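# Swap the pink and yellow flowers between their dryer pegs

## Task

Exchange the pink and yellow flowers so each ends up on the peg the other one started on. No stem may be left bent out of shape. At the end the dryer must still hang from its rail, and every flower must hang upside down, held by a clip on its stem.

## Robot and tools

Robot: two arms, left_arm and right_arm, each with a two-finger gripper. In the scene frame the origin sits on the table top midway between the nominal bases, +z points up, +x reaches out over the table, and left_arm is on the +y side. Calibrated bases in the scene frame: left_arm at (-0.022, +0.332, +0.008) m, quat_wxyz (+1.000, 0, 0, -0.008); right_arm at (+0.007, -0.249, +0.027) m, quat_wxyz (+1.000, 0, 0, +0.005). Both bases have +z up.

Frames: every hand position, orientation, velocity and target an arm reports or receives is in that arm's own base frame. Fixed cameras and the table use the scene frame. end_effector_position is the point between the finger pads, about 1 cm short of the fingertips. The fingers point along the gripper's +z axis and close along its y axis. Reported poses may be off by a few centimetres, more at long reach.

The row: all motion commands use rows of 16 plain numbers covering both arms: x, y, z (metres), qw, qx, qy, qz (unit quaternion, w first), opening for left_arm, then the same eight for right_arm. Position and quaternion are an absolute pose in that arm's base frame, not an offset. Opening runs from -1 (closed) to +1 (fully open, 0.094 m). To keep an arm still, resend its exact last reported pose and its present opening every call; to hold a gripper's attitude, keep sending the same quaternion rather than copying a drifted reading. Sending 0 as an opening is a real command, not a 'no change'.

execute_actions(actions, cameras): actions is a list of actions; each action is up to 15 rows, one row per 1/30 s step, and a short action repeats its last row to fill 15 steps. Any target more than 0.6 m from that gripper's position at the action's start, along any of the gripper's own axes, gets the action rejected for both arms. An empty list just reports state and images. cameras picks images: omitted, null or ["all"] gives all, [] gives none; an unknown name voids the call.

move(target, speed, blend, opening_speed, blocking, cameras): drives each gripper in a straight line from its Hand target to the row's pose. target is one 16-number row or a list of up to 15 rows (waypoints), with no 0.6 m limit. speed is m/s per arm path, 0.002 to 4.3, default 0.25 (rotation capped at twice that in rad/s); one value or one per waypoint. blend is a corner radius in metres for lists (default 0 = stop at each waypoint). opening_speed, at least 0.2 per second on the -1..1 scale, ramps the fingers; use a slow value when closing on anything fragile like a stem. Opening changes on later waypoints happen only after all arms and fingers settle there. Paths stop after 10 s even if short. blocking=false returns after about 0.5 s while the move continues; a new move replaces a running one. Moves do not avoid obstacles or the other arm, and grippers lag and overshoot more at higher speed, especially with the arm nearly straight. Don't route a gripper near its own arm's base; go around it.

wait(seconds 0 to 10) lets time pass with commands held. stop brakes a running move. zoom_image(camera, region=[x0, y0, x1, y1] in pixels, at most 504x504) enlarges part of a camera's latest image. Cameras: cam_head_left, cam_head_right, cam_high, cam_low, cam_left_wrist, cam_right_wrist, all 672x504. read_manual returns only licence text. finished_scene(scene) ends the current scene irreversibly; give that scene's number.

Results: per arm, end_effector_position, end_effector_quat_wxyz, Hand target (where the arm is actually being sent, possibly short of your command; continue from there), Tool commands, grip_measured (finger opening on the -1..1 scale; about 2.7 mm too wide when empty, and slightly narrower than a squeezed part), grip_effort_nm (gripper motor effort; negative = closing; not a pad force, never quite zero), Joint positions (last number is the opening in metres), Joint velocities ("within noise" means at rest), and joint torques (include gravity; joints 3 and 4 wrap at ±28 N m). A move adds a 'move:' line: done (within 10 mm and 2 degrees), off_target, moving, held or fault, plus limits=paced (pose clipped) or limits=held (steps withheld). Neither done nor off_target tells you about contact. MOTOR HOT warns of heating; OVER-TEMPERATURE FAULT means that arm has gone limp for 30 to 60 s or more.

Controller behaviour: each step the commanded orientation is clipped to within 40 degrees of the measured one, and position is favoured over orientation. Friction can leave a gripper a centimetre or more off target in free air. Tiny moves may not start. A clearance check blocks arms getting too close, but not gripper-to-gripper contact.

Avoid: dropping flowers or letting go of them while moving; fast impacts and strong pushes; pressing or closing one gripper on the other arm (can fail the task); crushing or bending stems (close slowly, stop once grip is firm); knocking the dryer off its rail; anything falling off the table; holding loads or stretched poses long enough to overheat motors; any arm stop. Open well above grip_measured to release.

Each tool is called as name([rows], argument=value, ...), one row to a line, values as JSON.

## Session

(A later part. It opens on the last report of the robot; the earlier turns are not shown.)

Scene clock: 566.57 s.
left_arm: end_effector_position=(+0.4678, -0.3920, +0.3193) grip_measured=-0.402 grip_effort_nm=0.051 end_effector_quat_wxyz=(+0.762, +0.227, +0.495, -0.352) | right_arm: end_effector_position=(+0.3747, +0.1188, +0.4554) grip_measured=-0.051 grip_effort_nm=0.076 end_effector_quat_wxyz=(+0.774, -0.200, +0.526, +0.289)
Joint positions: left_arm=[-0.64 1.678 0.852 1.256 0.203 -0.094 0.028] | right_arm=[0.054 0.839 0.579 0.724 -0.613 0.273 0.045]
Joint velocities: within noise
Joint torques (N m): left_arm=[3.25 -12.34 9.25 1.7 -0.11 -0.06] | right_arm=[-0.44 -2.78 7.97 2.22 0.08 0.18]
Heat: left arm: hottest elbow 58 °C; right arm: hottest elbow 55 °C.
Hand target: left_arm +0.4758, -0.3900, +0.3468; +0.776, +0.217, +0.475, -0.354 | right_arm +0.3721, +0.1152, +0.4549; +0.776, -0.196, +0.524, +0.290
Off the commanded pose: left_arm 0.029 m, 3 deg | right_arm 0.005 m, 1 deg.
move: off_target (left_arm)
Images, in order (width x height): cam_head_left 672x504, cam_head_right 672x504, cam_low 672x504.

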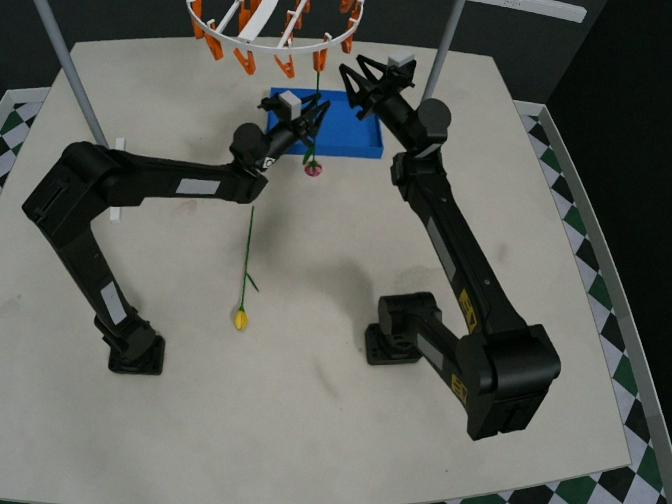

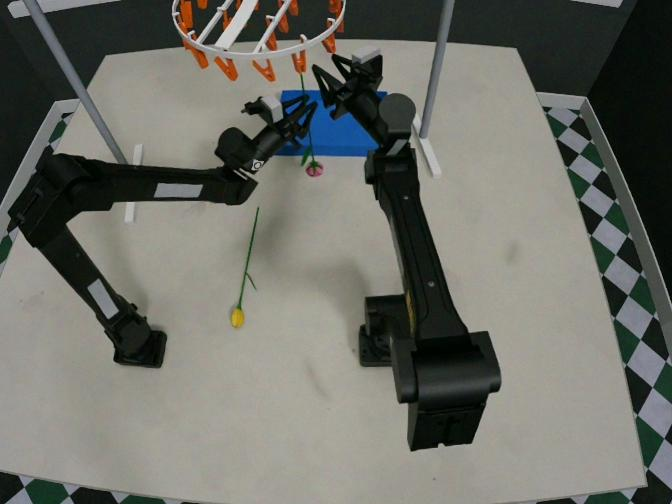

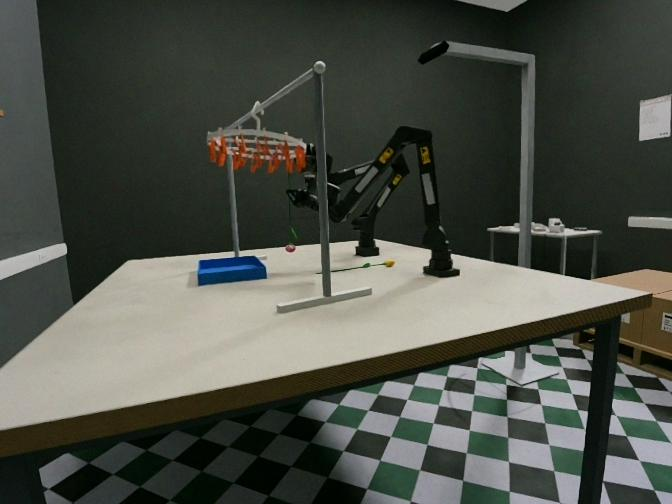

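move([
  [0.438,-0.346,0.328,0.7760,0.2167,0.4755,-0.3536,-0.4,0.372,0.115,0.455,0.7765,-0.1958,0.5238,0.2903,-0.05],
  [0.40,-0.28,0.30,0.7760,0.2167,0.4755,-0.3536,-0.4,0.365,0.095,0.37,0.7808,-0.1700,0.5557,0.2310,-0.05],
], speed=[0.06,0.12], blend=0.02, cameras=["cam_head_right","cam_low"])

Scene clock: 573.43 s.
left_arm: end_effector_position=(+0.4022, -0.2870, +0.2877) grip_measured=-0.402 grip_effort_nm=0.051 end_effector_quat_wxyz=(+0.766, +0.222, +0.489, -0.352) | right_arm: end_effector_position=(+0.3646, +0.0993, +0.3737) grip_measured=-0.051 grip_effort_nm=0.071 end_effector_quat_wxyz=(+0.777, -0.169, +0.557, +0.242)
Joint positions: left_arm=[-0.512 1.552 0.518 1.494 0.311 -0.155 0.028] | right_arm=[0.036 0.833 0.384 0.833 -0.528 0.207 0.045]
Joint velocities: within noise
Joint torques (N m): left_arm=[3.37 -9.41 4.79 2.58 0.07 -0.04] | right_arm=[-0.26 -0.67 7.57 2.33 0.2 -0.1]
Heat: left arm: hottest elbow 57 °C; right arm: hottest elbow 54 °C.
Hand target: left_arm +0.3999, -0.2803, +0.2998; +0.776, +0.217, +0.475, -0.353 | right_arm +0.3649, +0.0951, +0.3701; +0.780, -0.170, +0.556, +0.231
Off the commanded pose: left_arm 0.014 m, 2 deg | right_arm 0.006 m, 1 deg.
move: off_target (left_arm)
Images, in order (width x height): cam_head_right 672x504, cam_low 672x504.

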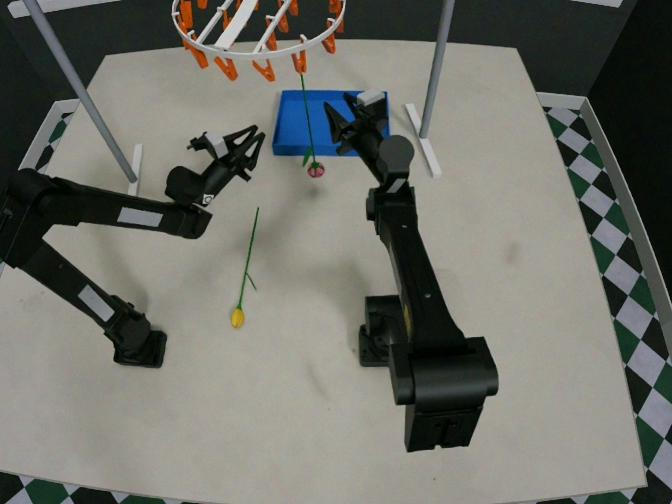

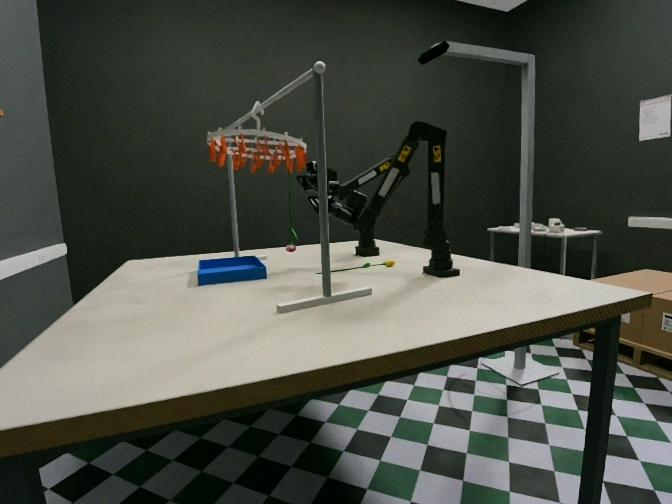

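move([
  [0.36,-0.15,0.32,0.7960,0.1572,0.5130,-0.2490,-0.4,0.33,0.13,0.31,0.7198,-0.2198,0.6040,0.2620,-0.4],
  [0.34,-0.05,0.34,0.8165,0.0972,0.5507,-0.144,-0.4,0.28,0.22,0.22,0.4881,-0.1874,0.8455,0.1082,-0.4],
  [0.32,0.02,0.34,0.8165,0.0972,0.5507,-0.144,-0.4,0.275,0.35,0.10,0.1478,0,0.989,0,-0.4],
], speed=0.25, blend=0.03, cameras=["cam_head_right","cam_right_wrist"])

Scene clock: 584.90 s.
left_arm: end_effector_position=(+0.3202, +0.0166, +0.3392) grip_measured=-0.402 grip_effort_nm=0.046 end_effector_quat_wxyz=(+0.814, +0.100, +0.553, -0.145) | right_arm: end_effector_position=(+0.2678, +0.3310, +0.0866) grip_measured=-0.399 grip_effort_nm=-0.081 end_effector_quat_wxyz=(+0.140, -0.005, +0.990, -0.015)
Joint positions: left_arm=[0.403 0.762 0.209 1.052 0.693 -0.334 0.028] | right_arm=[0.992 1.491 0.975 -0.921 0.251 0.964 0.028]
Joint velocities: within noise
Joint torques (N m): left_arm=[3.43 0.21 7.56 2.43 -0.04 -0.06] | right_arm=[1.26 -10.7 10.8 0.21 0.13 0.2]
Heat: left arm: hottest elbow 55 °C; right arm: hottest elbow 54 °C.
Hand target: left_arm +0.3200, +0.0200, +0.3400; +0.816, +0.097, +0.551, -0.144 | right_arm +0.2745, +0.3493, +0.1002; +0.148, +0.000, +0.989, +0.000
Off the commanded pose: left_arm 0.003 m, 0 deg | right_arm 0.024 m, 2 deg.
move: off_target (right_arm)
camera_calibration:
cam_right_wrist: T_world_to_cam=[[0.0168287, -0.999473, 0.0277712, 0.322798], [-0.989118, -0.0125813, 0.146586, 0.297626], [-0.146159, -0.0299358, -0.988808, 0.221639], [0, 0, 0, 1]] pos_world=[0.321349, 0.333007, 0.166566]
Images, in order (width x height): cam_head_right 672x504, cam_right_wrist 672x504.

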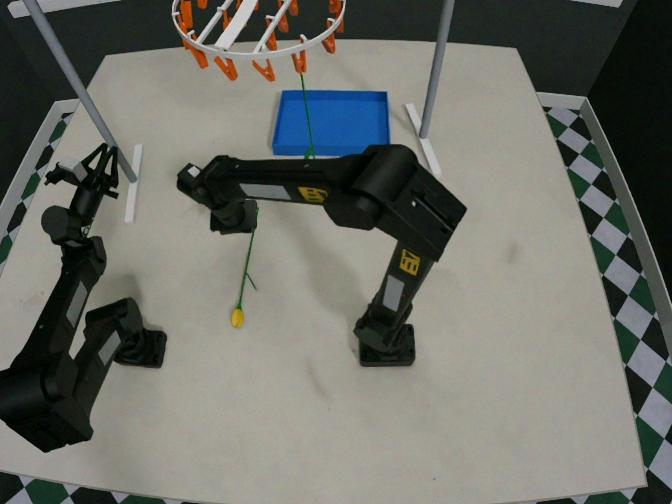

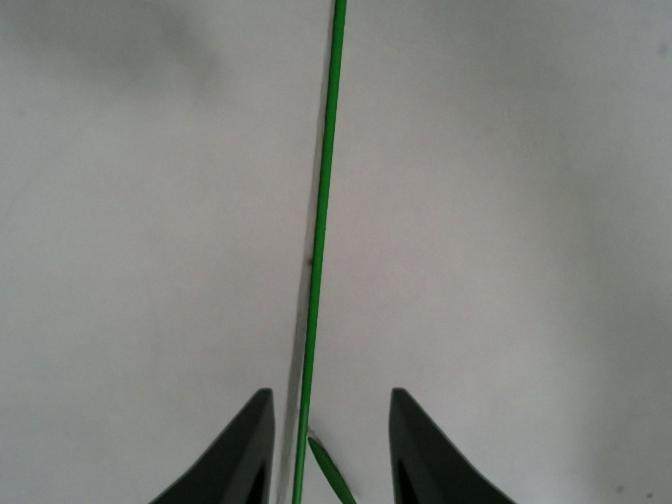

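move(target=[0.32,0.02,0.34,0.8165,0.0972,0.5507,-0.144,-0.4,0.286,0.352,0.045,0.1478,0.0259,0.9887,-0.0039,-0.4], speed=0.1, cameras=["cam_head_right","cam_right_wrist"])

Scene clock: 593.60 s.
left_arm: end_effector_position=(+0.3201, +0.0166, +0.3393) grip_measured=-0.402 grip_effort_nm=0.056 end_effector_quat_wxyz=(+0.814, +0.100, +0.553, -0.146) | right_arm: end_effector_position=(+0.2799, +0.3488, +0.0463) grip_measured=-0.399 grip_effort_nm=-0.085 end_effector_quat_wxyz=(+0.145, +0.014, +0.989, -0.008)
Joint positions: left_arm=[0.403 0.762 0.209 1.052 0.694 -0.335 0.028] | right_arm=[0.992 1.599 0.975 -0.802 0.252 1.001 0.028]
Joint velocities: within noise
Joint torques (N m): left_arm=[3.43 0.15 7.56 2.39 -0.04 -0.06] | right_arm=[-0.09 -12.16 7.39 1.09 0.32 0.21]
Heat: left arm: hottest elbow 55 °C; right arm: hottest elbow 55 °C.
Hand target: left_arm +0.3200, +0.0199, +0.3402; +0.816, +0.097, +0.551, -0.144 | right_arm +0.2860, +0.3518, +0.0451; +0.148, +0.026, +0.989, -0.004
Off the commanded pose: left_arm 0.004 m, 0 deg | right_arm 0.007 m, 2 deg.
move: done
camera_calibration:
cam_right_wrist: T_world_to_cam=[[-0.0195079, -0.999775, 0.00837944, 0.352762], [-0.990244, 0.0204771, 0.137833, 0.304896], [-0.137973, -0.00560887, -0.99042, 0.173286], [0, 0, 0, 1]] pos_world=[0.332712, 0.347411, 0.126645]
Images, in order (width x height): cam_head_right 672x504, cam_right_wrist 672x504.

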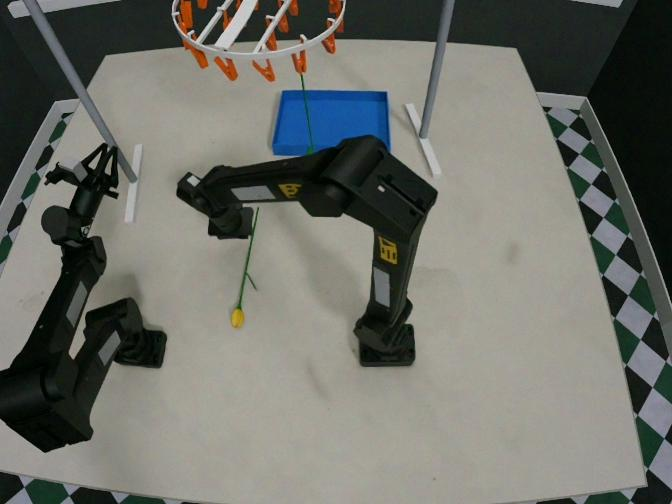

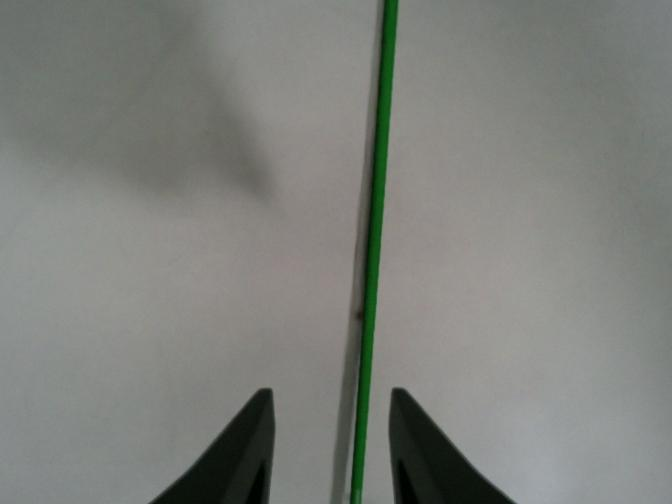

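move([
  [0.32,0.02,0.34,0.8165,0.0972,0.5507,-0.144,-0.4,0.291,0.336,0.035,0.1478,0.0432,0.9880,-0.0065,-0.4],
  [0.32,0.02,0.34,0.8165,0.0972,0.5507,-0.144,-0.4,0.291,0.336,0.002,0.1478,0.0432,0.9880,-0.0065,-0.4],
], speed=0.06, cameras=["cam_head_right","cam_right_wrist"])

Scene clock: 600.07 s.
left_arm: end_effector_position=(+0.3202, +0.0166, +0.3392) grip_measured=-0.402 grip_effort_nm=0.056 end_effector_quat_wxyz=(+0.814, +0.099, +0.553, -0.146) | right_arm: end_effector_position=(+0.2893, +0.3408, +0.0096) grip_measured=-0.399 grip_effort_nm=-0.076 end_effector_quat_wxyz=(+0.150, +0.032, +0.988, -0.003)
Joint positions: left_arm=[0.403 0.762 0.209 1.052 0.694 -0.335 0.028] | right_arm=[0.965 1.656 0.925 -0.677 0.254 1.008 0.028]
Joint velocities: within noise
Joint torques (N m): left_arm=[3.37 0.15 7.54 2.4 -0.04 -0.05] | right_arm=[-0.15 -12.51 5.57 1.03 0.29 0.18]
Heat: left arm: hottest elbow 55 °C; right arm: hottest elbow 54 °C.
Hand target: left_arm +0.3200, +0.0199, +0.3401; +0.816, +0.097, +0.551, -0.144 | right_arm +0.2909, +0.3360, +0.0022; +0.148, +0.043, +0.988, -0.006
Off the commanded pose: left_arm 0.004 m, 1 deg | right_arm 0.009 m, 1 deg.
move: done
camera_calibration:
cam_right_wrist: T_world_to_cam=[[-0.0536852, -0.998532, -0.00720871, 0.354783], [-0.990421, 0.0523266, 0.127782, 0.308658], [-0.127218, 0.0139997, -0.991776, 0.128368], [0, 0, 0, 1]] pos_world=[0.341078, 0.336314, 0.0904293]
Images, in order (width x height): cam_head_right 672x504, cam_right_wrist 672x504.

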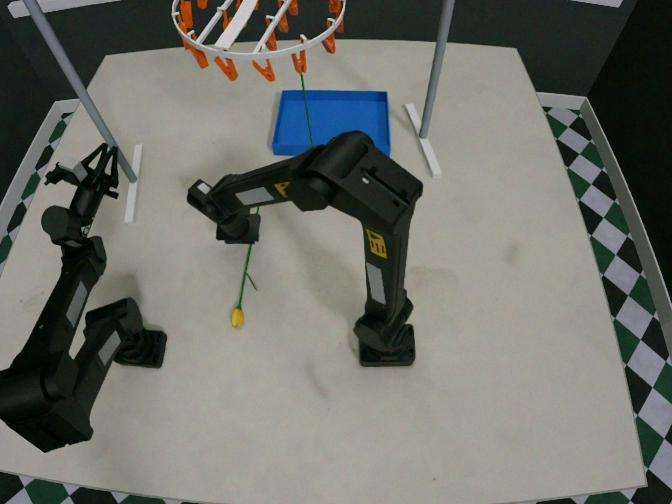

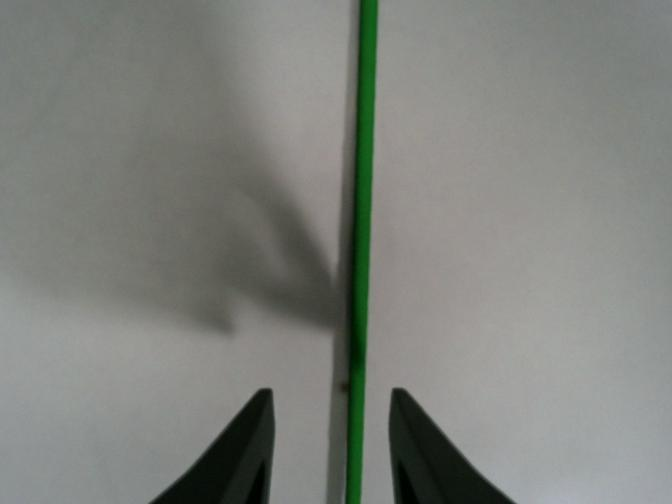

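move(target=[0.32,0.02,0.34,0.8165,0.0972,0.5507,-0.144,-0.4,0.292,0.330,-0.011,0.1478,0.0432,0.9880,-0.0065,-0.4], speed=0.03, cameras=["cam_right_wrist"])

zoom_image(camera="cam_right_wrist", region=[220, 350, 460, 504])

Scene clock: 603.50 s.
left_arm: end_effector_position=(+0.3202, +0.0166, +0.3392) grip_measured=-0.402 grip_effort_nm=0.051 end_effector_quat_wxyz=(+0.814, +0.099, +0.553, -0.146) | right_arm: end_effector_position=(+0.2903, +0.3357, -0.0026) grip_measured=-0.399 grip_effort_nm=-0.076 end_effector_quat_wxyz=(+0.151, +0.036, +0.988, -0.001)
Joint positions: left_arm=[0.403 0.762 0.209 1.052 0.694 -0.335 0.028] | right_arm=[0.956 1.672 0.902 -0.634 0.254 1.008 0.028]
Joint velocities: within noise
Joint torques (N m): left_arm=[3.37 0.15 7.54 2.37 -0.04 -0.05] | right_arm=[-0.15 -12.51 5.33 0.99 0.23 0.09]
Heat: left arm: hottest elbow 55 °C; right arm: hottest elbow 54 °C.
Hand target: left_arm +0.3200, +0.0199, +0.3401; +0.816, +0.097, +0.551, -0.144 | right_arm +0.2917, +0.3299, -0.0109; +0.148, +0.043, +0.988, -0.007
Off the commanded pose: left_arm 0.004 m, 1 deg | right_arm 0.010 m, 1 deg.
move: done
camera_calibration:
cam_right_wrist: T_world_to_cam=[[-0.0621161, -0.998007, -0.0110971, 0.351963], [-0.990285, 0.0602418, 0.125329, 0.308809], [-0.12441, 0.0187742, -0.992053, 0.114129], [0, 0, 0, 1]] pos_world=[0.34187, 0.330515, 0.0784253]
Images, in order (width x height): cam_right_wrist 672x504.

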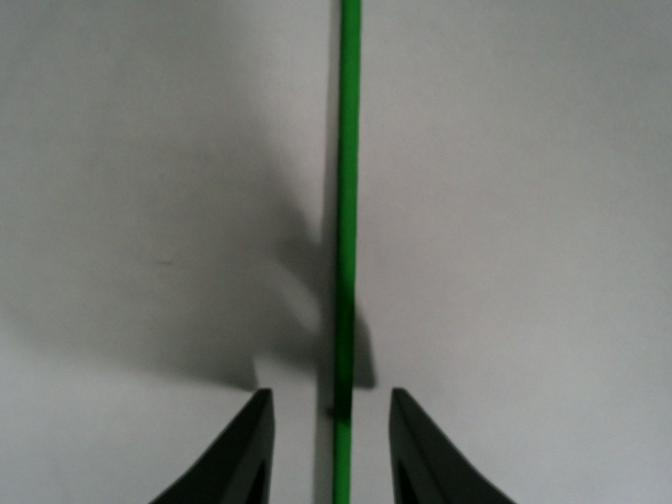

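Scaled by 2.100 from the camera's 672x504 image, which has a finer 960x720 frame.

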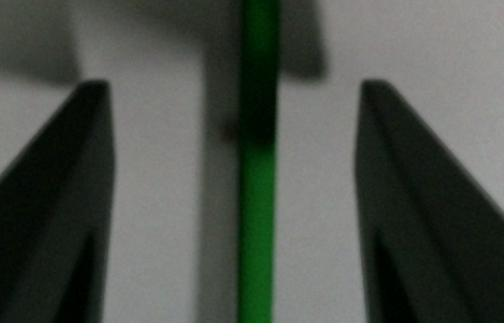

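move(target=[0.32,0.02,0.34,0.8165,0.0972,0.5507,-0.144,-0.4,0.292,0.330,-0.018,0.1478,0.0432,0.9880,-0.0065,-0.4], speed=0.02, cameras=["cam_right_wrist"])

Scene clock: 606.13 s.
left_arm: end_effector_position=(+0.3202, +0.0166, +0.3392) grip_measured=-0.402 grip_effort_nm=0.051 end_effector_quat_wxyz=(+0.814, +0.099, +0.553, -0.146) | right_arm: end_effector_position=(+0.2905, +0.3360, -0.0093) grip_measured=-0.399 grip_effort_nm=-0.076 end_effector_quat_wxyz=(+0.151, +0.036, +0.988, -0.001)
Joint positions: left_arm=[0.403 0.762 0.209 1.052 0.694 -0.335 0.028] | right_arm=[0.956 1.686 0.897 -0.614 0.254 1.008 0.028]
Joint velocities: within noise
Joint torques (N m): left_arm=[3.37 0.15 7.56 2.39 -0.04 -0.05] | right_arm=[-0.09 -12.34 5.22 1.09 0.24 0.08]
Heat: left arm: hottest elbow 55 °C; right arm: hottest elbow 53 °C.
Hand target: left_arm +0.3200, +0.0199, +0.3401; +0.816, +0.097, +0.551, -0.144 | right_arm +0.2918, +0.3300, -0.0179; +0.148, +0.043, +0.988, -0.007
Off the commanded pose: left_arm 0.004 m, 1 deg | right_arm 0.011 m, 1 deg.
move: off_target (right_arm)
camera_calibration:
cam_right_wrist: T_world_to_cam=[[-0.0620922, -0.998002, -0.0117284, 0.35213], [-0.990337, 0.0601468, 0.124959, 0.309812], [-0.124004, 0.0193741, -0.992093, 0.107156], [0, 0, 0, 1]] pos_world=[0.34197, 0.330716, 0.0717247]
Images, in order (width x height): cam_right_wrist 672x504.

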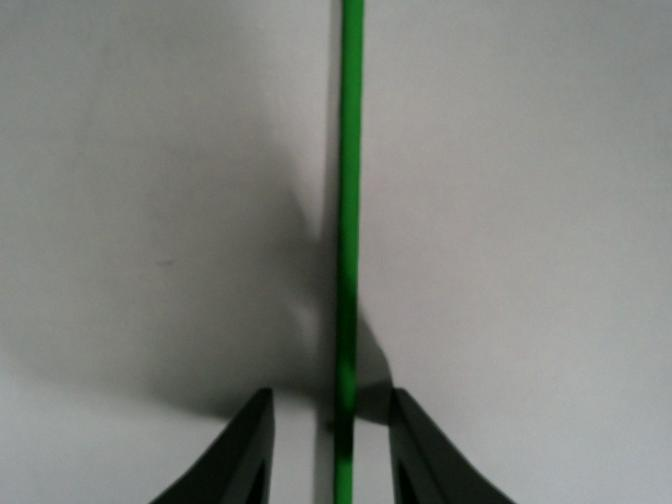

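move(target=[0.32,0.02,0.34,0.8165,0.0972,0.5507,-0.144,-0.4,0.292,0.330,-0.0215,0.1478,0.0432,0.9880,-0.0065,-0.4], speed=0.02, cameras=[])

move(target=[0.32,0.02,0.34,0.8165,0.0972,0.5507,-0.144,-0.4,0.292,0.330,-0.0215,0.1478,0.0432,0.9880,-0.0065,-0.97], opening_speed=0.3, cameras=["cam_right_wrist"])

Scene clock: 608.97 s.
left_arm: end_effector_position=(+0.3202, +0.0166, +0.3392) grip_measured=-0.402 grip_effort_nm=0.051 end_effector_quat_wxyz=(+0.814, +0.099, +0.553, -0.146) | right_arm: end_effector_position=(+0.2913, +0.3371, -0.0097) grip_measured=-0.399 grip_effort_nm=-0.076 end_effector_quat_wxyz=(+0.152, +0.037, +0.988, +0.001)
Joint positions: left_arm=[0.403 0.762 0.209 1.052 0.694 -0.335 0.028] | right_arm=[0.956 1.688 0.897 -0.607 0.254 1.008 0.028]
Joint velocities: within noise
Joint torques (N m): left_arm=[3.43 0.15 7.54 2.37 -0.04 -0.05] | right_arm=[-0.21 -11.63 5.04 1.26 0.24 0.09]
Heat: left arm: hottest elbow 55 °C; right arm: hottest elbow 53 °C.
Hand target: left_arm +0.3200, +0.0199, +0.3401; +0.816, +0.097, +0.551, -0.144 | right_arm +0.2917, +0.3300, -0.0211; +0.148, +0.043, +0.988, -0.006
Off the commanded pose: left_arm 0.004 m, 1 deg | right_arm 0.014 m, 1 deg.
move: off_target (right_arm)
No camera images: "cameras" was empty.

Scene clock: 611.23 s.
left_arm: end_effector_position=(+0.3202, +0.0166, +0.3392) grip_measured=-0.402 grip_effort_nm=0.051 end_effector_quat_wxyz=(+0.814, +0.099, +0.553, -0.146) | right_arm: end_effector_position=(+0.2921, +0.3382, -0.0098) grip_measured=-0.950 grip_effort_nm=-0.984 end_effector_quat_wxyz=(+0.154, +0.037, +0.987, +0.003)
Joint positions: left_arm=[0.403 0.762 0.209 1.052 0.694 -0.335 0.028] | right_arm=[0.956 1.689 0.897 -0.601 0.254 1.008 0.002]
Joint velocities: within noise
Joint torques (N m): left_arm=[3.37 0.09 7.54 2.39 -0.04 -0.05] | right_arm=[-0.32 -11.99 5.01 0.99 0.23 0.09]
Heat: left arm: hottest elbow 55 °C; right arm: hottest elbow 52 °C.
Hand target: left_arm +0.3200, +0.0199, +0.3401; +0.816, +0.097, +0.551, -0.144 | right_arm +0.2917, +0.3299, -0.0211; +0.148, +0.043, +0.988, -0.006
Off the commanded pose: left_arm 0.004 m, 1 deg | right_arm 0.014 m, 2 deg.
move: off_target (right_arm)
camera_calibration:
cam_right_wrist: T_world_to_cam=[[-0.0619822, -0.997859, -0.0208615, 0.354267], [-0.991088, 0.0590654, 0.1194, 0.311855], [-0.117912, 0.0280763, -0.992627, 0.102113], [0, 0, 0, 1]] pos_world=[0.343075, 0.332222, 0.0715154]
Images, in order (width x height): cam_right_wrist 672x504.

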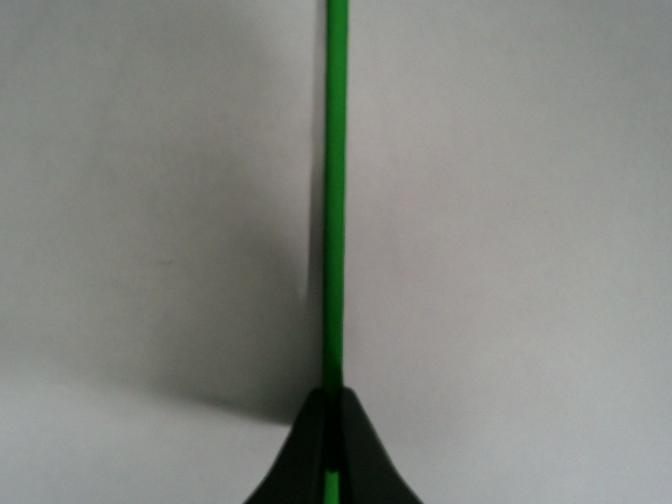

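move([
  [0.32,0.02,0.34,0.8165,0.0972,0.5507,-0.144,-0.4,0.292,0.332,0.10,0.1478,0.0432,0.9880,-0.0065,-0.97],
  [0.32,0.02,0.34,0.8165,0.0972,0.5507,-0.144,-0.4,0.30,0.32,0.26,0.5,0,0.866,0,-0.97],
  [0.35,0.0,0.36,0.7960,0.1572,0.5130,-0.2490,-0.4,0.34,0.31,0.30,0.7545,-0.1118,0.6333,0.1330,-0.97],
], speed=[0.12,0.22,0.22], blend=0.02, cameras=["cam_head_right","cam_low"])

Scene clock: 626.23 s.
left_arm: end_effector_position=(+0.3421, +0.0017, +0.3392) grip_measured=-0.402 grip_effort_nm=0.051 end_effector_quat_wxyz=(+0.794, +0.142, +0.535, -0.251) | right_arm: end_effector_position=(+0.3374, +0.3137, +0.3055) grip_measured=-0.953 grip_effort_nm=-1.033 end_effector_quat_wxyz=(+0.753, -0.108, +0.633, +0.143)
Joint positions: left_arm=[0.396 1.037 0.281 1.388 0.858 -0.554 0.028] | right_arm=[0.96 1.2 0.494 0.918 0.593 -0.102 0.002]
Joint velocities: within noise
Joint torques (N m): left_arm=[1.61 -1.79 9.84 2.07 -0.12 -0.07] | right_arm=[-0.15 -5.42 6.53 2.58 -0.17 -0.11]
Heat: left arm: hottest elbow 55 °C; right arm: hottest elbow 50 °C.
Hand target: left_arm +0.3488, -0.0001, +0.3597; +0.803, +0.159, +0.517, -0.251 | right_arm +0.3400, +0.3100, +0.3001; +0.754, -0.112, +0.633, +0.133
Off the commanded pose: left_arm 0.022 m, 3 deg | right_arm 0.007 m, 1 deg.
move: off_target (left_arm)
Images, in order (width x height): cam_head_right 672x504, cam_low 672x504.

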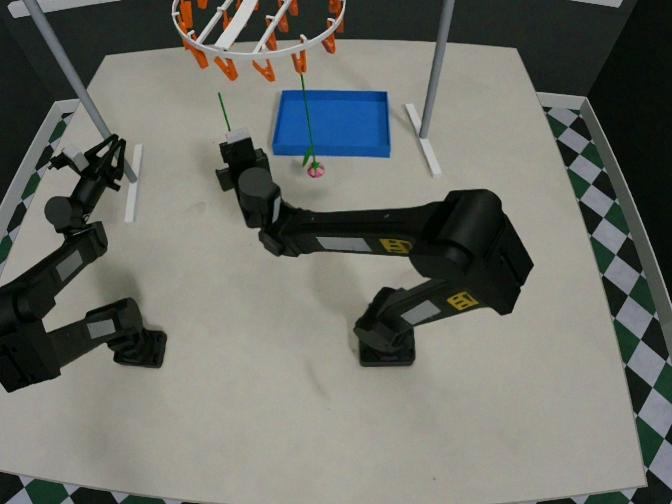

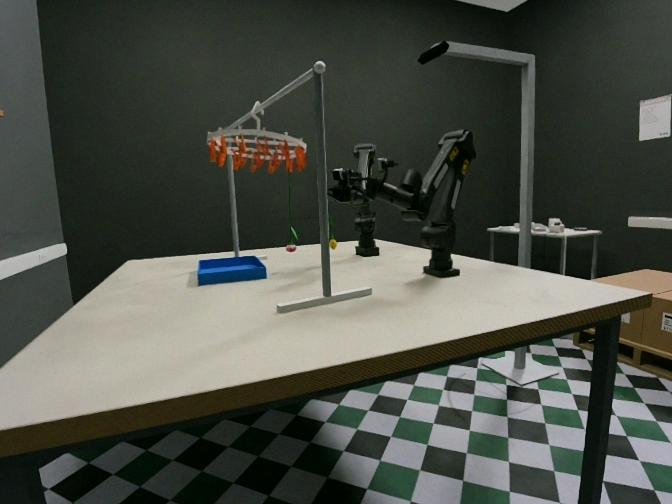

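move([
  [0.36,-0.05,0.38,0.7950,0.1750,0.5190,-0.265,-0.1,0.41,0.318,0.275,0.7529,-0.2304,0.5174,0.3352,-0.97],
], speed=0.15, cameras=["cam_head_right","cam_head_left","cam_low","cam_right_wrist"])

Scene clock: 631.10 s.
left_arm: end_effector_position=(+0.3543, -0.0470, +0.3512) grip_measured=-0.102 grip_effort_nm=0.051 end_effector_quat_wxyz=(+0.780, +0.158, +0.540, -0.272) | right_arm: end_effector_position=(+0.3985, +0.3150, +0.2602) grip_measured=-0.953 grip_effort_nm=-1.038 end_effector_quat_wxyz=(+0.742, -0.239, +0.533, +0.329)
Joint positions: left_arm=[0.205 0.952 0.315 1.163 0.753 -0.429 0.042] | right_arm=[0.59 1.554 0.518 1.368 -0.237 0.077 0.002]
Joint velocities: within noise
Joint torques (N m): left_arm=[1.73 -3.31 10.91 1.07 -0.27 0.16] | right_arm=[-0.32 -8.64 8.13 2.55 -0.02 0.17]
Heat: left arm: hottest elbow 56 °C; right arm: hottest elbow 50 °C.
Hand target: left_arm +0.3582, -0.0498, +0.3796; +0.794, +0.174, +0.518, -0.265 | right_arm +0.4092, +0.3174, +0.2748; +0.753, -0.231, +0.518, +0.335
Off the commanded pose: left_arm 0.029 m, 4 deg | right_arm 0.019 m, 3 deg.
move: off_target (left_arm, right_arm)
camera_calibration:
cam_right_wrist: T_world_to_cam=[[0.745585, -0.666259, 0.0142137, -0.0920021], [-0.0597705, -0.0880992, -0.994317, 0.351505], [0.663725, 0.740498, -0.105508, -0.383305], [0, 0, 0, 1]] pos_world=[0.344014, 0.253506, 0.310373]
Images, in order (width x height): cam_head_left 672x504, cam_head_right 672x504, cam_low 672x504, cam_right_wrist 672x504.

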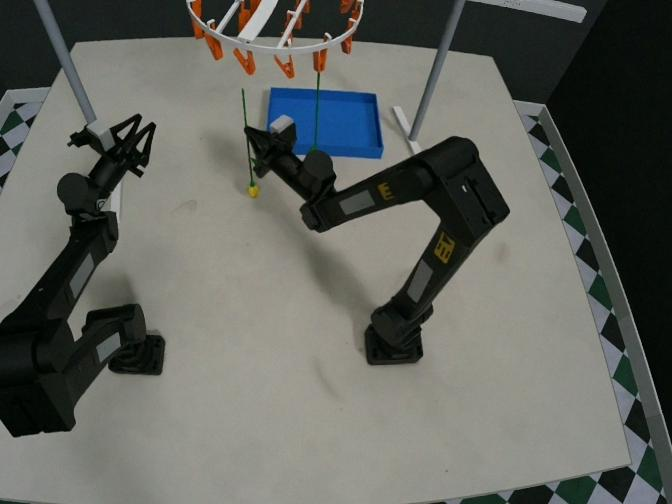

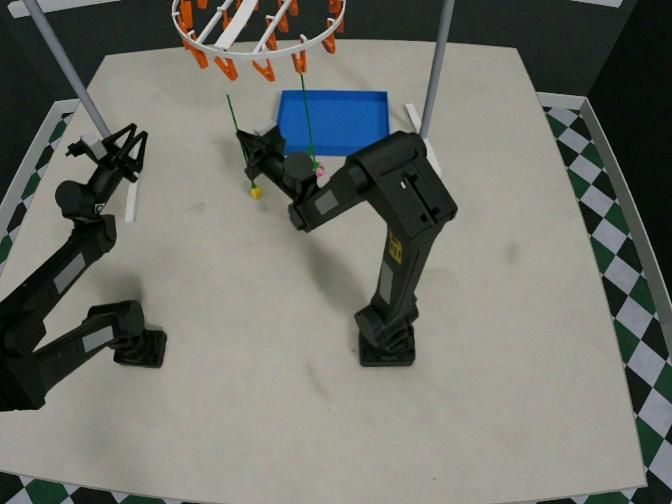

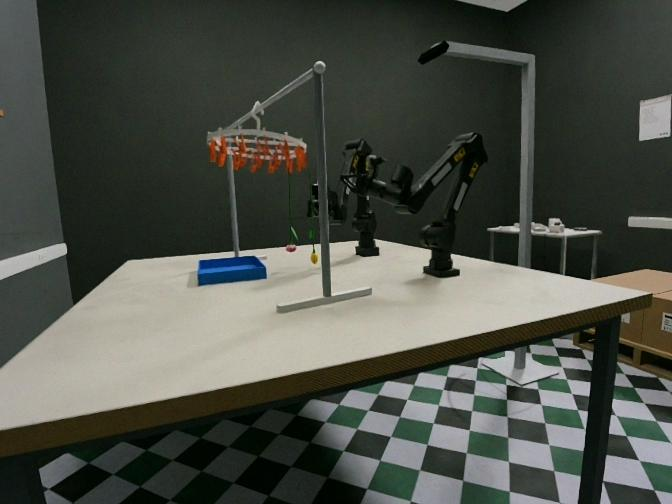

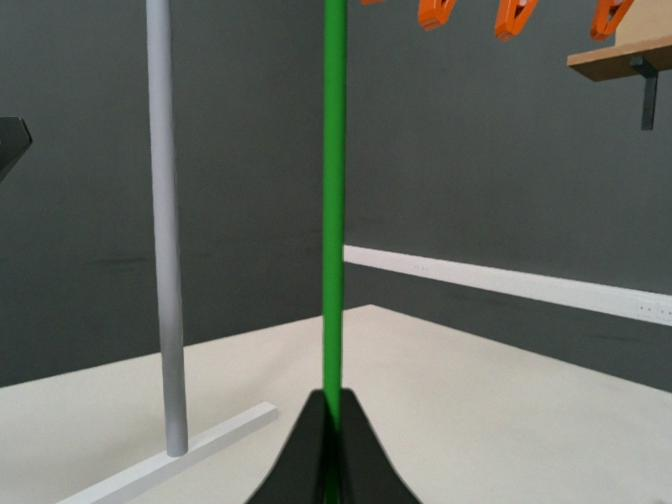

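move([
  [0.435,-0.147,0.43,0.774,0.2003,0.522,-0.297,-0.1,0.409,0.317,0.274,0.7529,-0.2304,0.5174,0.3352,-0.97],
], speed=0.15, cameras=["cam_head_right","cam_head_left","cam_low","cam_left_wrist"])

Scene clock: 636.07 s.
left_arm: end_effector_position=(+0.4256, -0.1410, +0.4044) grip_measured=-0.102 grip_effort_nm=0.056 end_effector_quat_wxyz=(+0.763, +0.192, +0.539, -0.300) | right_arm: end_effector_position=(+0.3983, +0.3149, +0.2610) grip_measured=-0.953 grip_effort_nm=-1.033 end_effector_quat_wxyz=(+0.743, -0.239, +0.531, +0.330)
Joint positions: left_arm=[-0.113 1.076 0.582 0.915 0.561 -0.266 0.042] | right_arm=[0.59 1.555 0.519 1.374 -0.237 0.078 0.002]
Joint velocities: within noise
Joint torques (N m): left_arm=[1.79 -3.96 11.97 1.31 -0.2 0.15] | right_arm=[-0.09 -8.94 7.86 2.51 -0.05 0.18]
Heat: left arm: hottest elbow 57 °C; right arm: hottest elbow 49 °C.
Hand target: left_arm +0.4333, -0.1464, +0.4294; +0.774, +0.200, +0.522, -0.297 | right_arm +0.4085, +0.3165, +0.2739; +0.753, -0.231, +0.517, +0.335
Off the commanded pose: left_arm 0.028 m, 3 deg | right_arm 0.017 m, 2 deg.
move: off_target (left_arm, right_arm)
camera_calibration:
cam_left_wrist: T_world_to_cam=[[-0.657814, -0.752922, 0.0197142, 0.165755], [-0.0743299, 0.0388493, -0.996477, 0.478799], [0.749504, -0.656962, -0.0815203, -0.288172], [0, 0, 0, 1]] pos_world=[0.360611, -0.0831178, 0.450353]
Images, in order (width x height): cam_head_left 672x504, cam_head_right 672x504, cam_low 672x504, cam_left_wrist 672x504.

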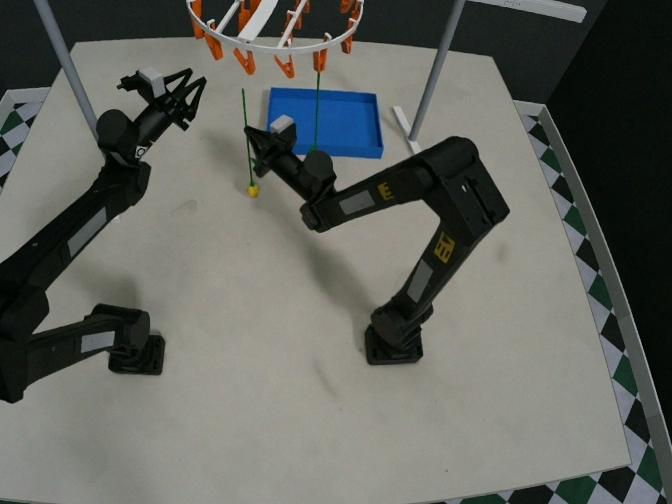

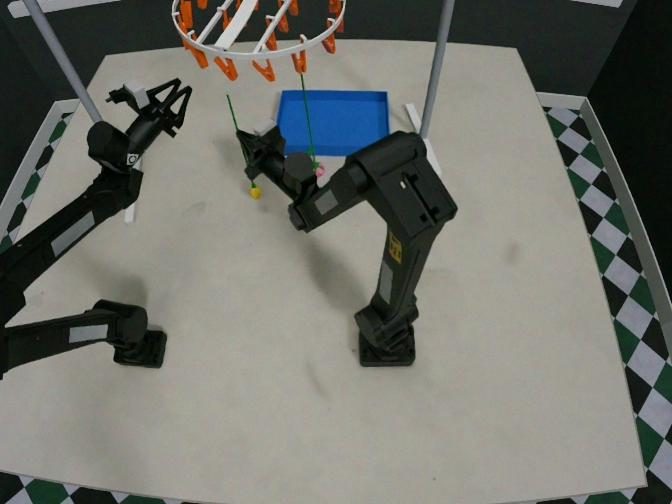

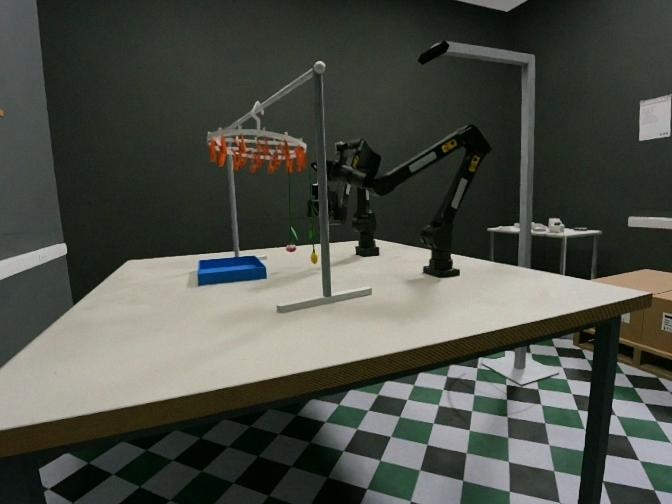

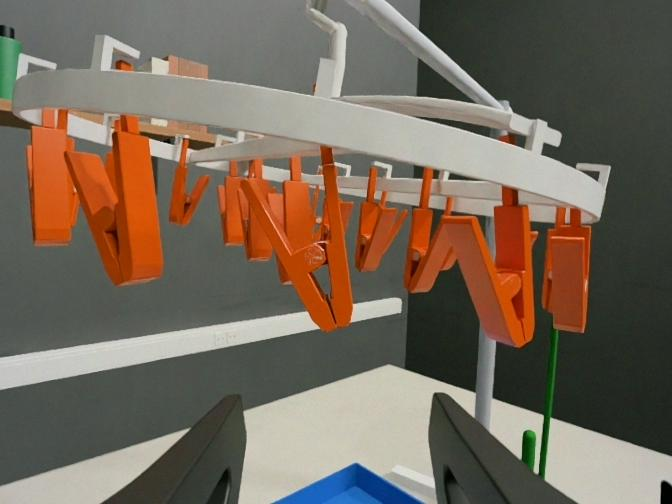

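zoom_image(camera="cam_left_wrist", region=[380, 120, 672, 504])

zoom_image(camera="cam_head_right", region=[160, 20, 330, 130])

Scaled by 1.312 from the camera's 672x504 image, which has a finer 960x720 frame.

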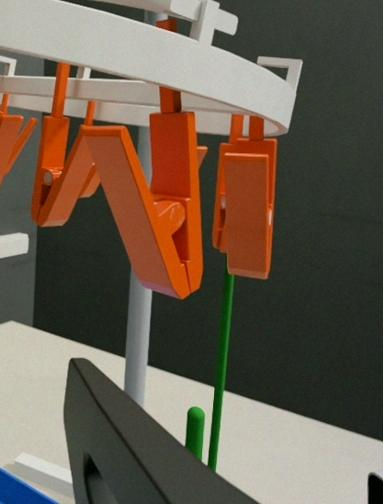

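Scaled by 2.965 from the camera's 672x504 image, which has a finer 960x720 frame.

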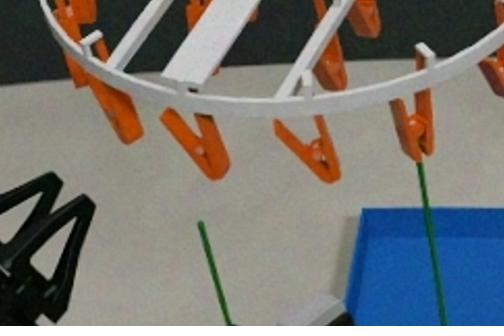

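move([
  [0.445,-0.128,0.466,0.774,0.2003,0.522,-0.297,-0.1,0.409,0.317,0.274,0.7529,-0.2304,0.5174,0.3352,-0.97],
], speed=0.07, cameras=["cam_left_wrist","cam_low"])

Scene clock: 661.00 s.
left_arm: end_effector_position=(+0.4403, -0.1321, +0.4312) grip_measured=-0.102 grip_effort_nm=0.056 end_effector_quat_wxyz=(+0.759, +0.198, +0.542, -0.301) | right_arm: end_effector_position=(+0.3982, +0.3149, +0.2612) grip_measured=-0.953 grip_effort_nm=-1.038 end_effector_quat_wxyz=(+0.743, -0.239, +0.531, +0.330)
Joint positions: left_arm=[-0.075 1.076 0.667 0.828 0.61 -0.278 0.042] | right_arm=[0.59 1.555 0.519 1.374 -0.237 0.078 0.002]
Joint velocities: within noise
Joint torques (N m): left_arm=[3.43 -5.71 12.33 1.28 0 -0.05] | right_arm=[-0.44 -8.88 7.94 2.47 -0.03 0.17]
Heat: left arm: hottest elbow 62 °C; right arm: hottest elbow 47 °C.
Hand target: left_arm +0.4429, -0.1277, +0.4652; +0.774, +0.200, +0.522, -0.297 | right_arm +0.4084, +0.3165, +0.2740; +0.753, -0.231, +0.517, +0.335
Off the commanded pose: left_arm 0.035 m, 3 deg | right_arm 0.017 m, 2 deg.
move: off_target (left_arm, right_arm)
camera_calibration:
cam_left_wrist: T_world_to_cam=[[-0.664871, -0.746799, 0.0154335, 0.187345], [-0.0810166, 0.051558, -0.995378, 0.510367], [0.742551, -0.663049, -0.0947825, -0.283217], [0, 0, 0, 1]] pos_world=[0.376211, -0.0741911, 0.478273]
Images, in order (width x height): cam_low 672x504, cam_left_wrist 672x504.

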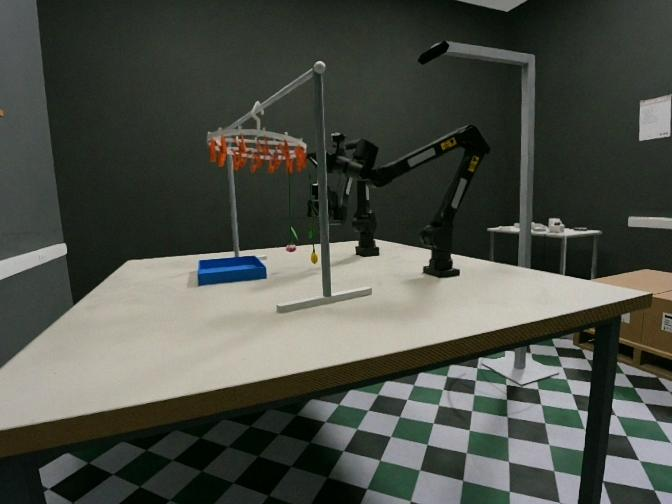

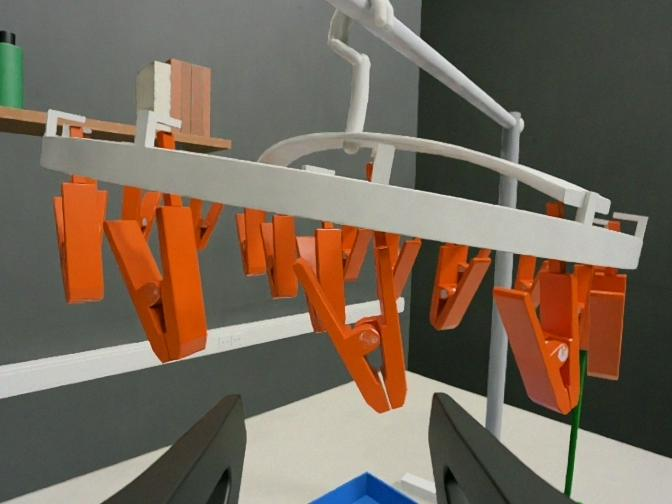

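zoom_image(camera="cam_left_wrist", region=[260, 180, 672, 489])

zoom_image(camera="cam_low", region=[200, 110, 350, 210])

Scaled by 1.223 from the camera's 672x504 image, which has a finer 960x720 frame.

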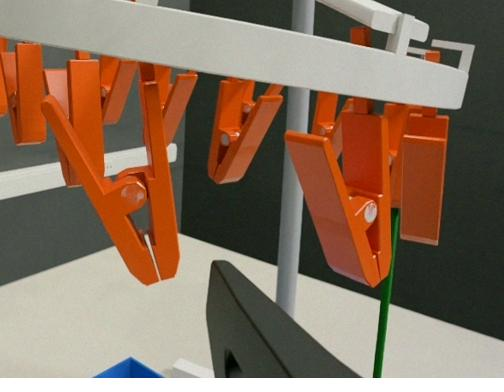

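Scaled by 3.360 from the camera's 672x504 image, which has a finer 960x720 frame.

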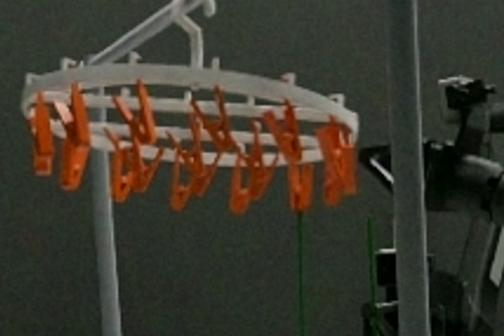

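move([
  [0.447,-0.130,0.496,0.774,0.2003,0.522,-0.297,-0.1,0.409,0.317,0.274,0.7529,-0.2304,0.5174,0.3352,-0.97],
], speed=0.07, cameras=["cam_left_wrist"])

Scene clock: 671.73 s.
left_arm: end_effector_position=(+0.4447, -0.1324, +0.4596) grip_measured=-0.102 grip_effort_nm=0.051 end_effector_quat_wxyz=(+0.758, +0.197, +0.544, -0.302) | right_arm: end_effector_position=(+0.3982, +0.3149, +0.2612) grip_measured=-0.953 grip_effort_nm=-1.033 end_effector_quat_wxyz=(+0.743, -0.239, +0.531, +0.330)
Joint positions: left_arm=[-0.075 1.055 0.734 0.737 0.61 -0.279 0.042] | right_arm=[0.59 1.555 0.519 1.374 -0.237 0.078 0.002]
Joint velocities: within noise
Joint torques (N m): left_arm=[2.96 -5.83 12.64 1.21 -0.18 -0.02] | right_arm=[-0.21 -9.05 7.86 2.52 -0.01 0.19]
Heat: left arm: hottest elbow 64 °C; right arm: hottest elbow 46 °C.
Hand target: left_arm +0.4447, -0.1296, +0.4953; +0.774, +0.200, +0.522, -0.297 | right_arm +0.4085, +0.3165, +0.2740; +0.753, -0.231, +0.517, +0.335
Off the commanded pose: left_arm 0.037 m, 3 deg | right_arm 0.017 m, 2 deg.
move: off_target (left_arm, right_arm)
camera_calibration:
cam_left_wrist: T_world_to_cam=[[-0.665026, -0.746607, 0.0178184, 0.188534], [-0.0841643, 0.051218, -0.995135, 0.54027], [0.742062, -0.66329, -0.0968991, -0.282803], [0, 0, 0, 1]] pos_world=[0.380709, -0.0744908, 0.506879]
Images, in order (width x height): cam_left_wrist 672x504.

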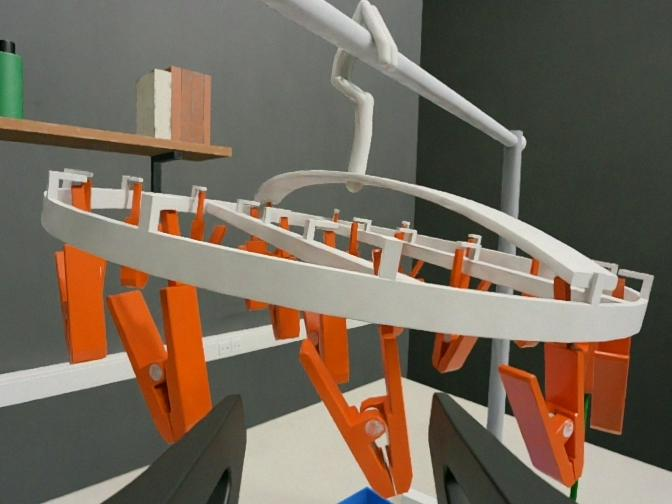

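move([
  [0.460,-0.152,0.499,0.774,0.2003,0.522,-0.297,-0.1,0.409,0.317,0.274,0.7529,-0.2304,0.5174,0.3352,-0.97],
], speed=0.05, cameras=["cam_left_wrist"])

Scene clock: 676.23 s.
left_arm: end_effector_position=(+0.4538, -0.1461, +0.4694) grip_measured=-0.102 grip_effort_nm=0.051 end_effector_quat_wxyz=(+0.762, +0.191, +0.541, -0.300) | right_arm: end_effector_position=(+0.3982, +0.3150, +0.2611) grip_measured=-0.953 grip_effort_nm=-1.033 end_effector_quat_wxyz=(+0.743, -0.239, +0.531, +0.330)
Joint positions: left_arm=[-0.119 1.077 0.771 0.721 0.557 -0.264 0.042] | right_arm=[0.59 1.556 0.519 1.375 -0.237 0.078 0.002]
Joint velocities: within noise
Joint torques (N m): left_arm=[1.73 -4.78 12.82 1.33 -0.19 0.17] | right_arm=[-0.15 -9.23 7.88 2.51 -0.01 0.19]
Heat: left arm: hottest elbow 64 °C; right arm: hottest elbow 46 °C.
Hand target: left_arm +0.4579, -0.1513, +0.4984; +0.774, +0.200, +0.522, -0.297 | right_arm +0.4085, +0.3166, +0.2739; +0.753, -0.231, +0.517, +0.335
Off the commanded pose: left_arm 0.031 m, 3 deg | right_arm 0.017 m, 2 deg.
move: off_target (left_arm, right_arm)
camera_calibration:
cam_left_wrist: T_world_to_cam=[[-0.657966, -0.752729, 0.0219043, 0.178256], [-0.0785474, 0.0396719, -0.996121, 0.547717], [0.74894, -0.657134, -0.0852276, -0.305365], [0, 0, 0, 1]] pos_world=[0.389008, -0.0882167, 0.515662]
Images, in order (width x height): cam_left_wrist 672x504.

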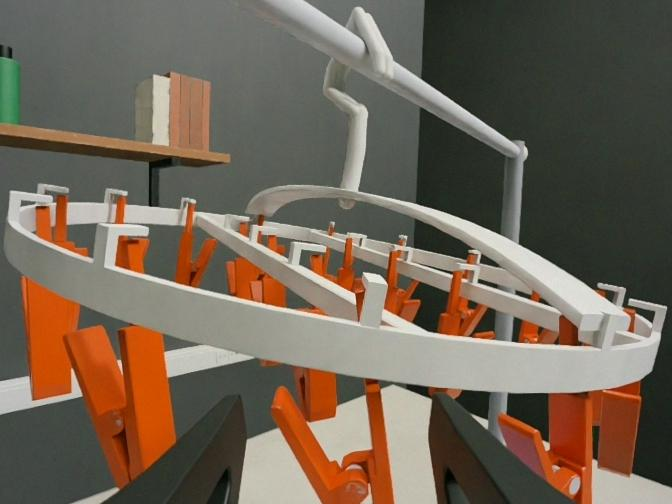

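move([
  [0.460,-0.151,0.488,0.774,0.2003,0.522,-0.297,-0.1,0.409,0.317,0.274,0.7529,-0.2304,0.5174,0.3352,-0.97],
  [0.472,-0.163,0.490,0.774,0.2003,0.522,-0.297,-0.1,0.409,0.317,0.274,0.7529,-0.2304,0.5174,0.3352,-0.97],
], speed=0.05, cameras=["cam_left_wrist"])

Scene clock: 681.10 s.
left_arm: end_effector_position=(+0.4671, -0.1567, +0.4549) grip_measured=-0.102 grip_effort_nm=0.056 end_effector_quat_wxyz=(+0.754, +0.189, +0.552, -0.301) | right_arm: end_effector_position=(+0.3982, +0.3150, +0.2611) grip_measured=-0.953 grip_effort_nm=-1.033 end_effector_quat_wxyz=(+0.743, -0.239, +0.531, +0.330)
Joint positions: left_arm=[-0.145 1.121 0.779 0.721 0.533 -0.25 0.042] | right_arm=[0.59 1.556 0.519 1.375 -0.237 0.078 0.002]
Joint velocities: within noise
Joint torques (N m): left_arm=[1.73 -5.25 12.7 2.59 -0.19 0.18] | right_arm=[-0.26 -8.88 7.9 2.48 -0.03 0.19]
Heat: left arm: hottest elbow 64 °C; right arm: hottest elbow 45 °C.
Hand target: left_arm +0.4695, -0.1622, +0.4890; +0.774, +0.200, +0.522, -0.297 | right_arm +0.4085, +0.3166, +0.2739; +0.753, -0.231, +0.517, +0.335
Off the commanded pose: left_arm 0.036 m, 4 deg | right_arm 0.017 m, 2 deg.
move: off_target (left_arm, right_arm)
camera_calibration:
cam_left_wrist: T_world_to_cam=[[-0.656489, -0.753451, 0.0365132, 0.171887], [-0.106745, 0.0448728, -0.993273, 0.547479], [0.746745, -0.655971, -0.109886, -0.311228], [0, 0, 0, 1]] pos_world=[0.403691, -0.0992152, 0.503321]
Images, in order (width x height): cam_left_wrist 672x504.

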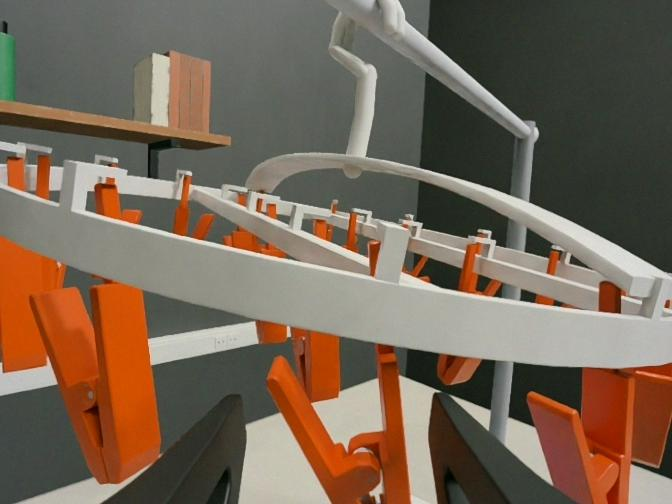

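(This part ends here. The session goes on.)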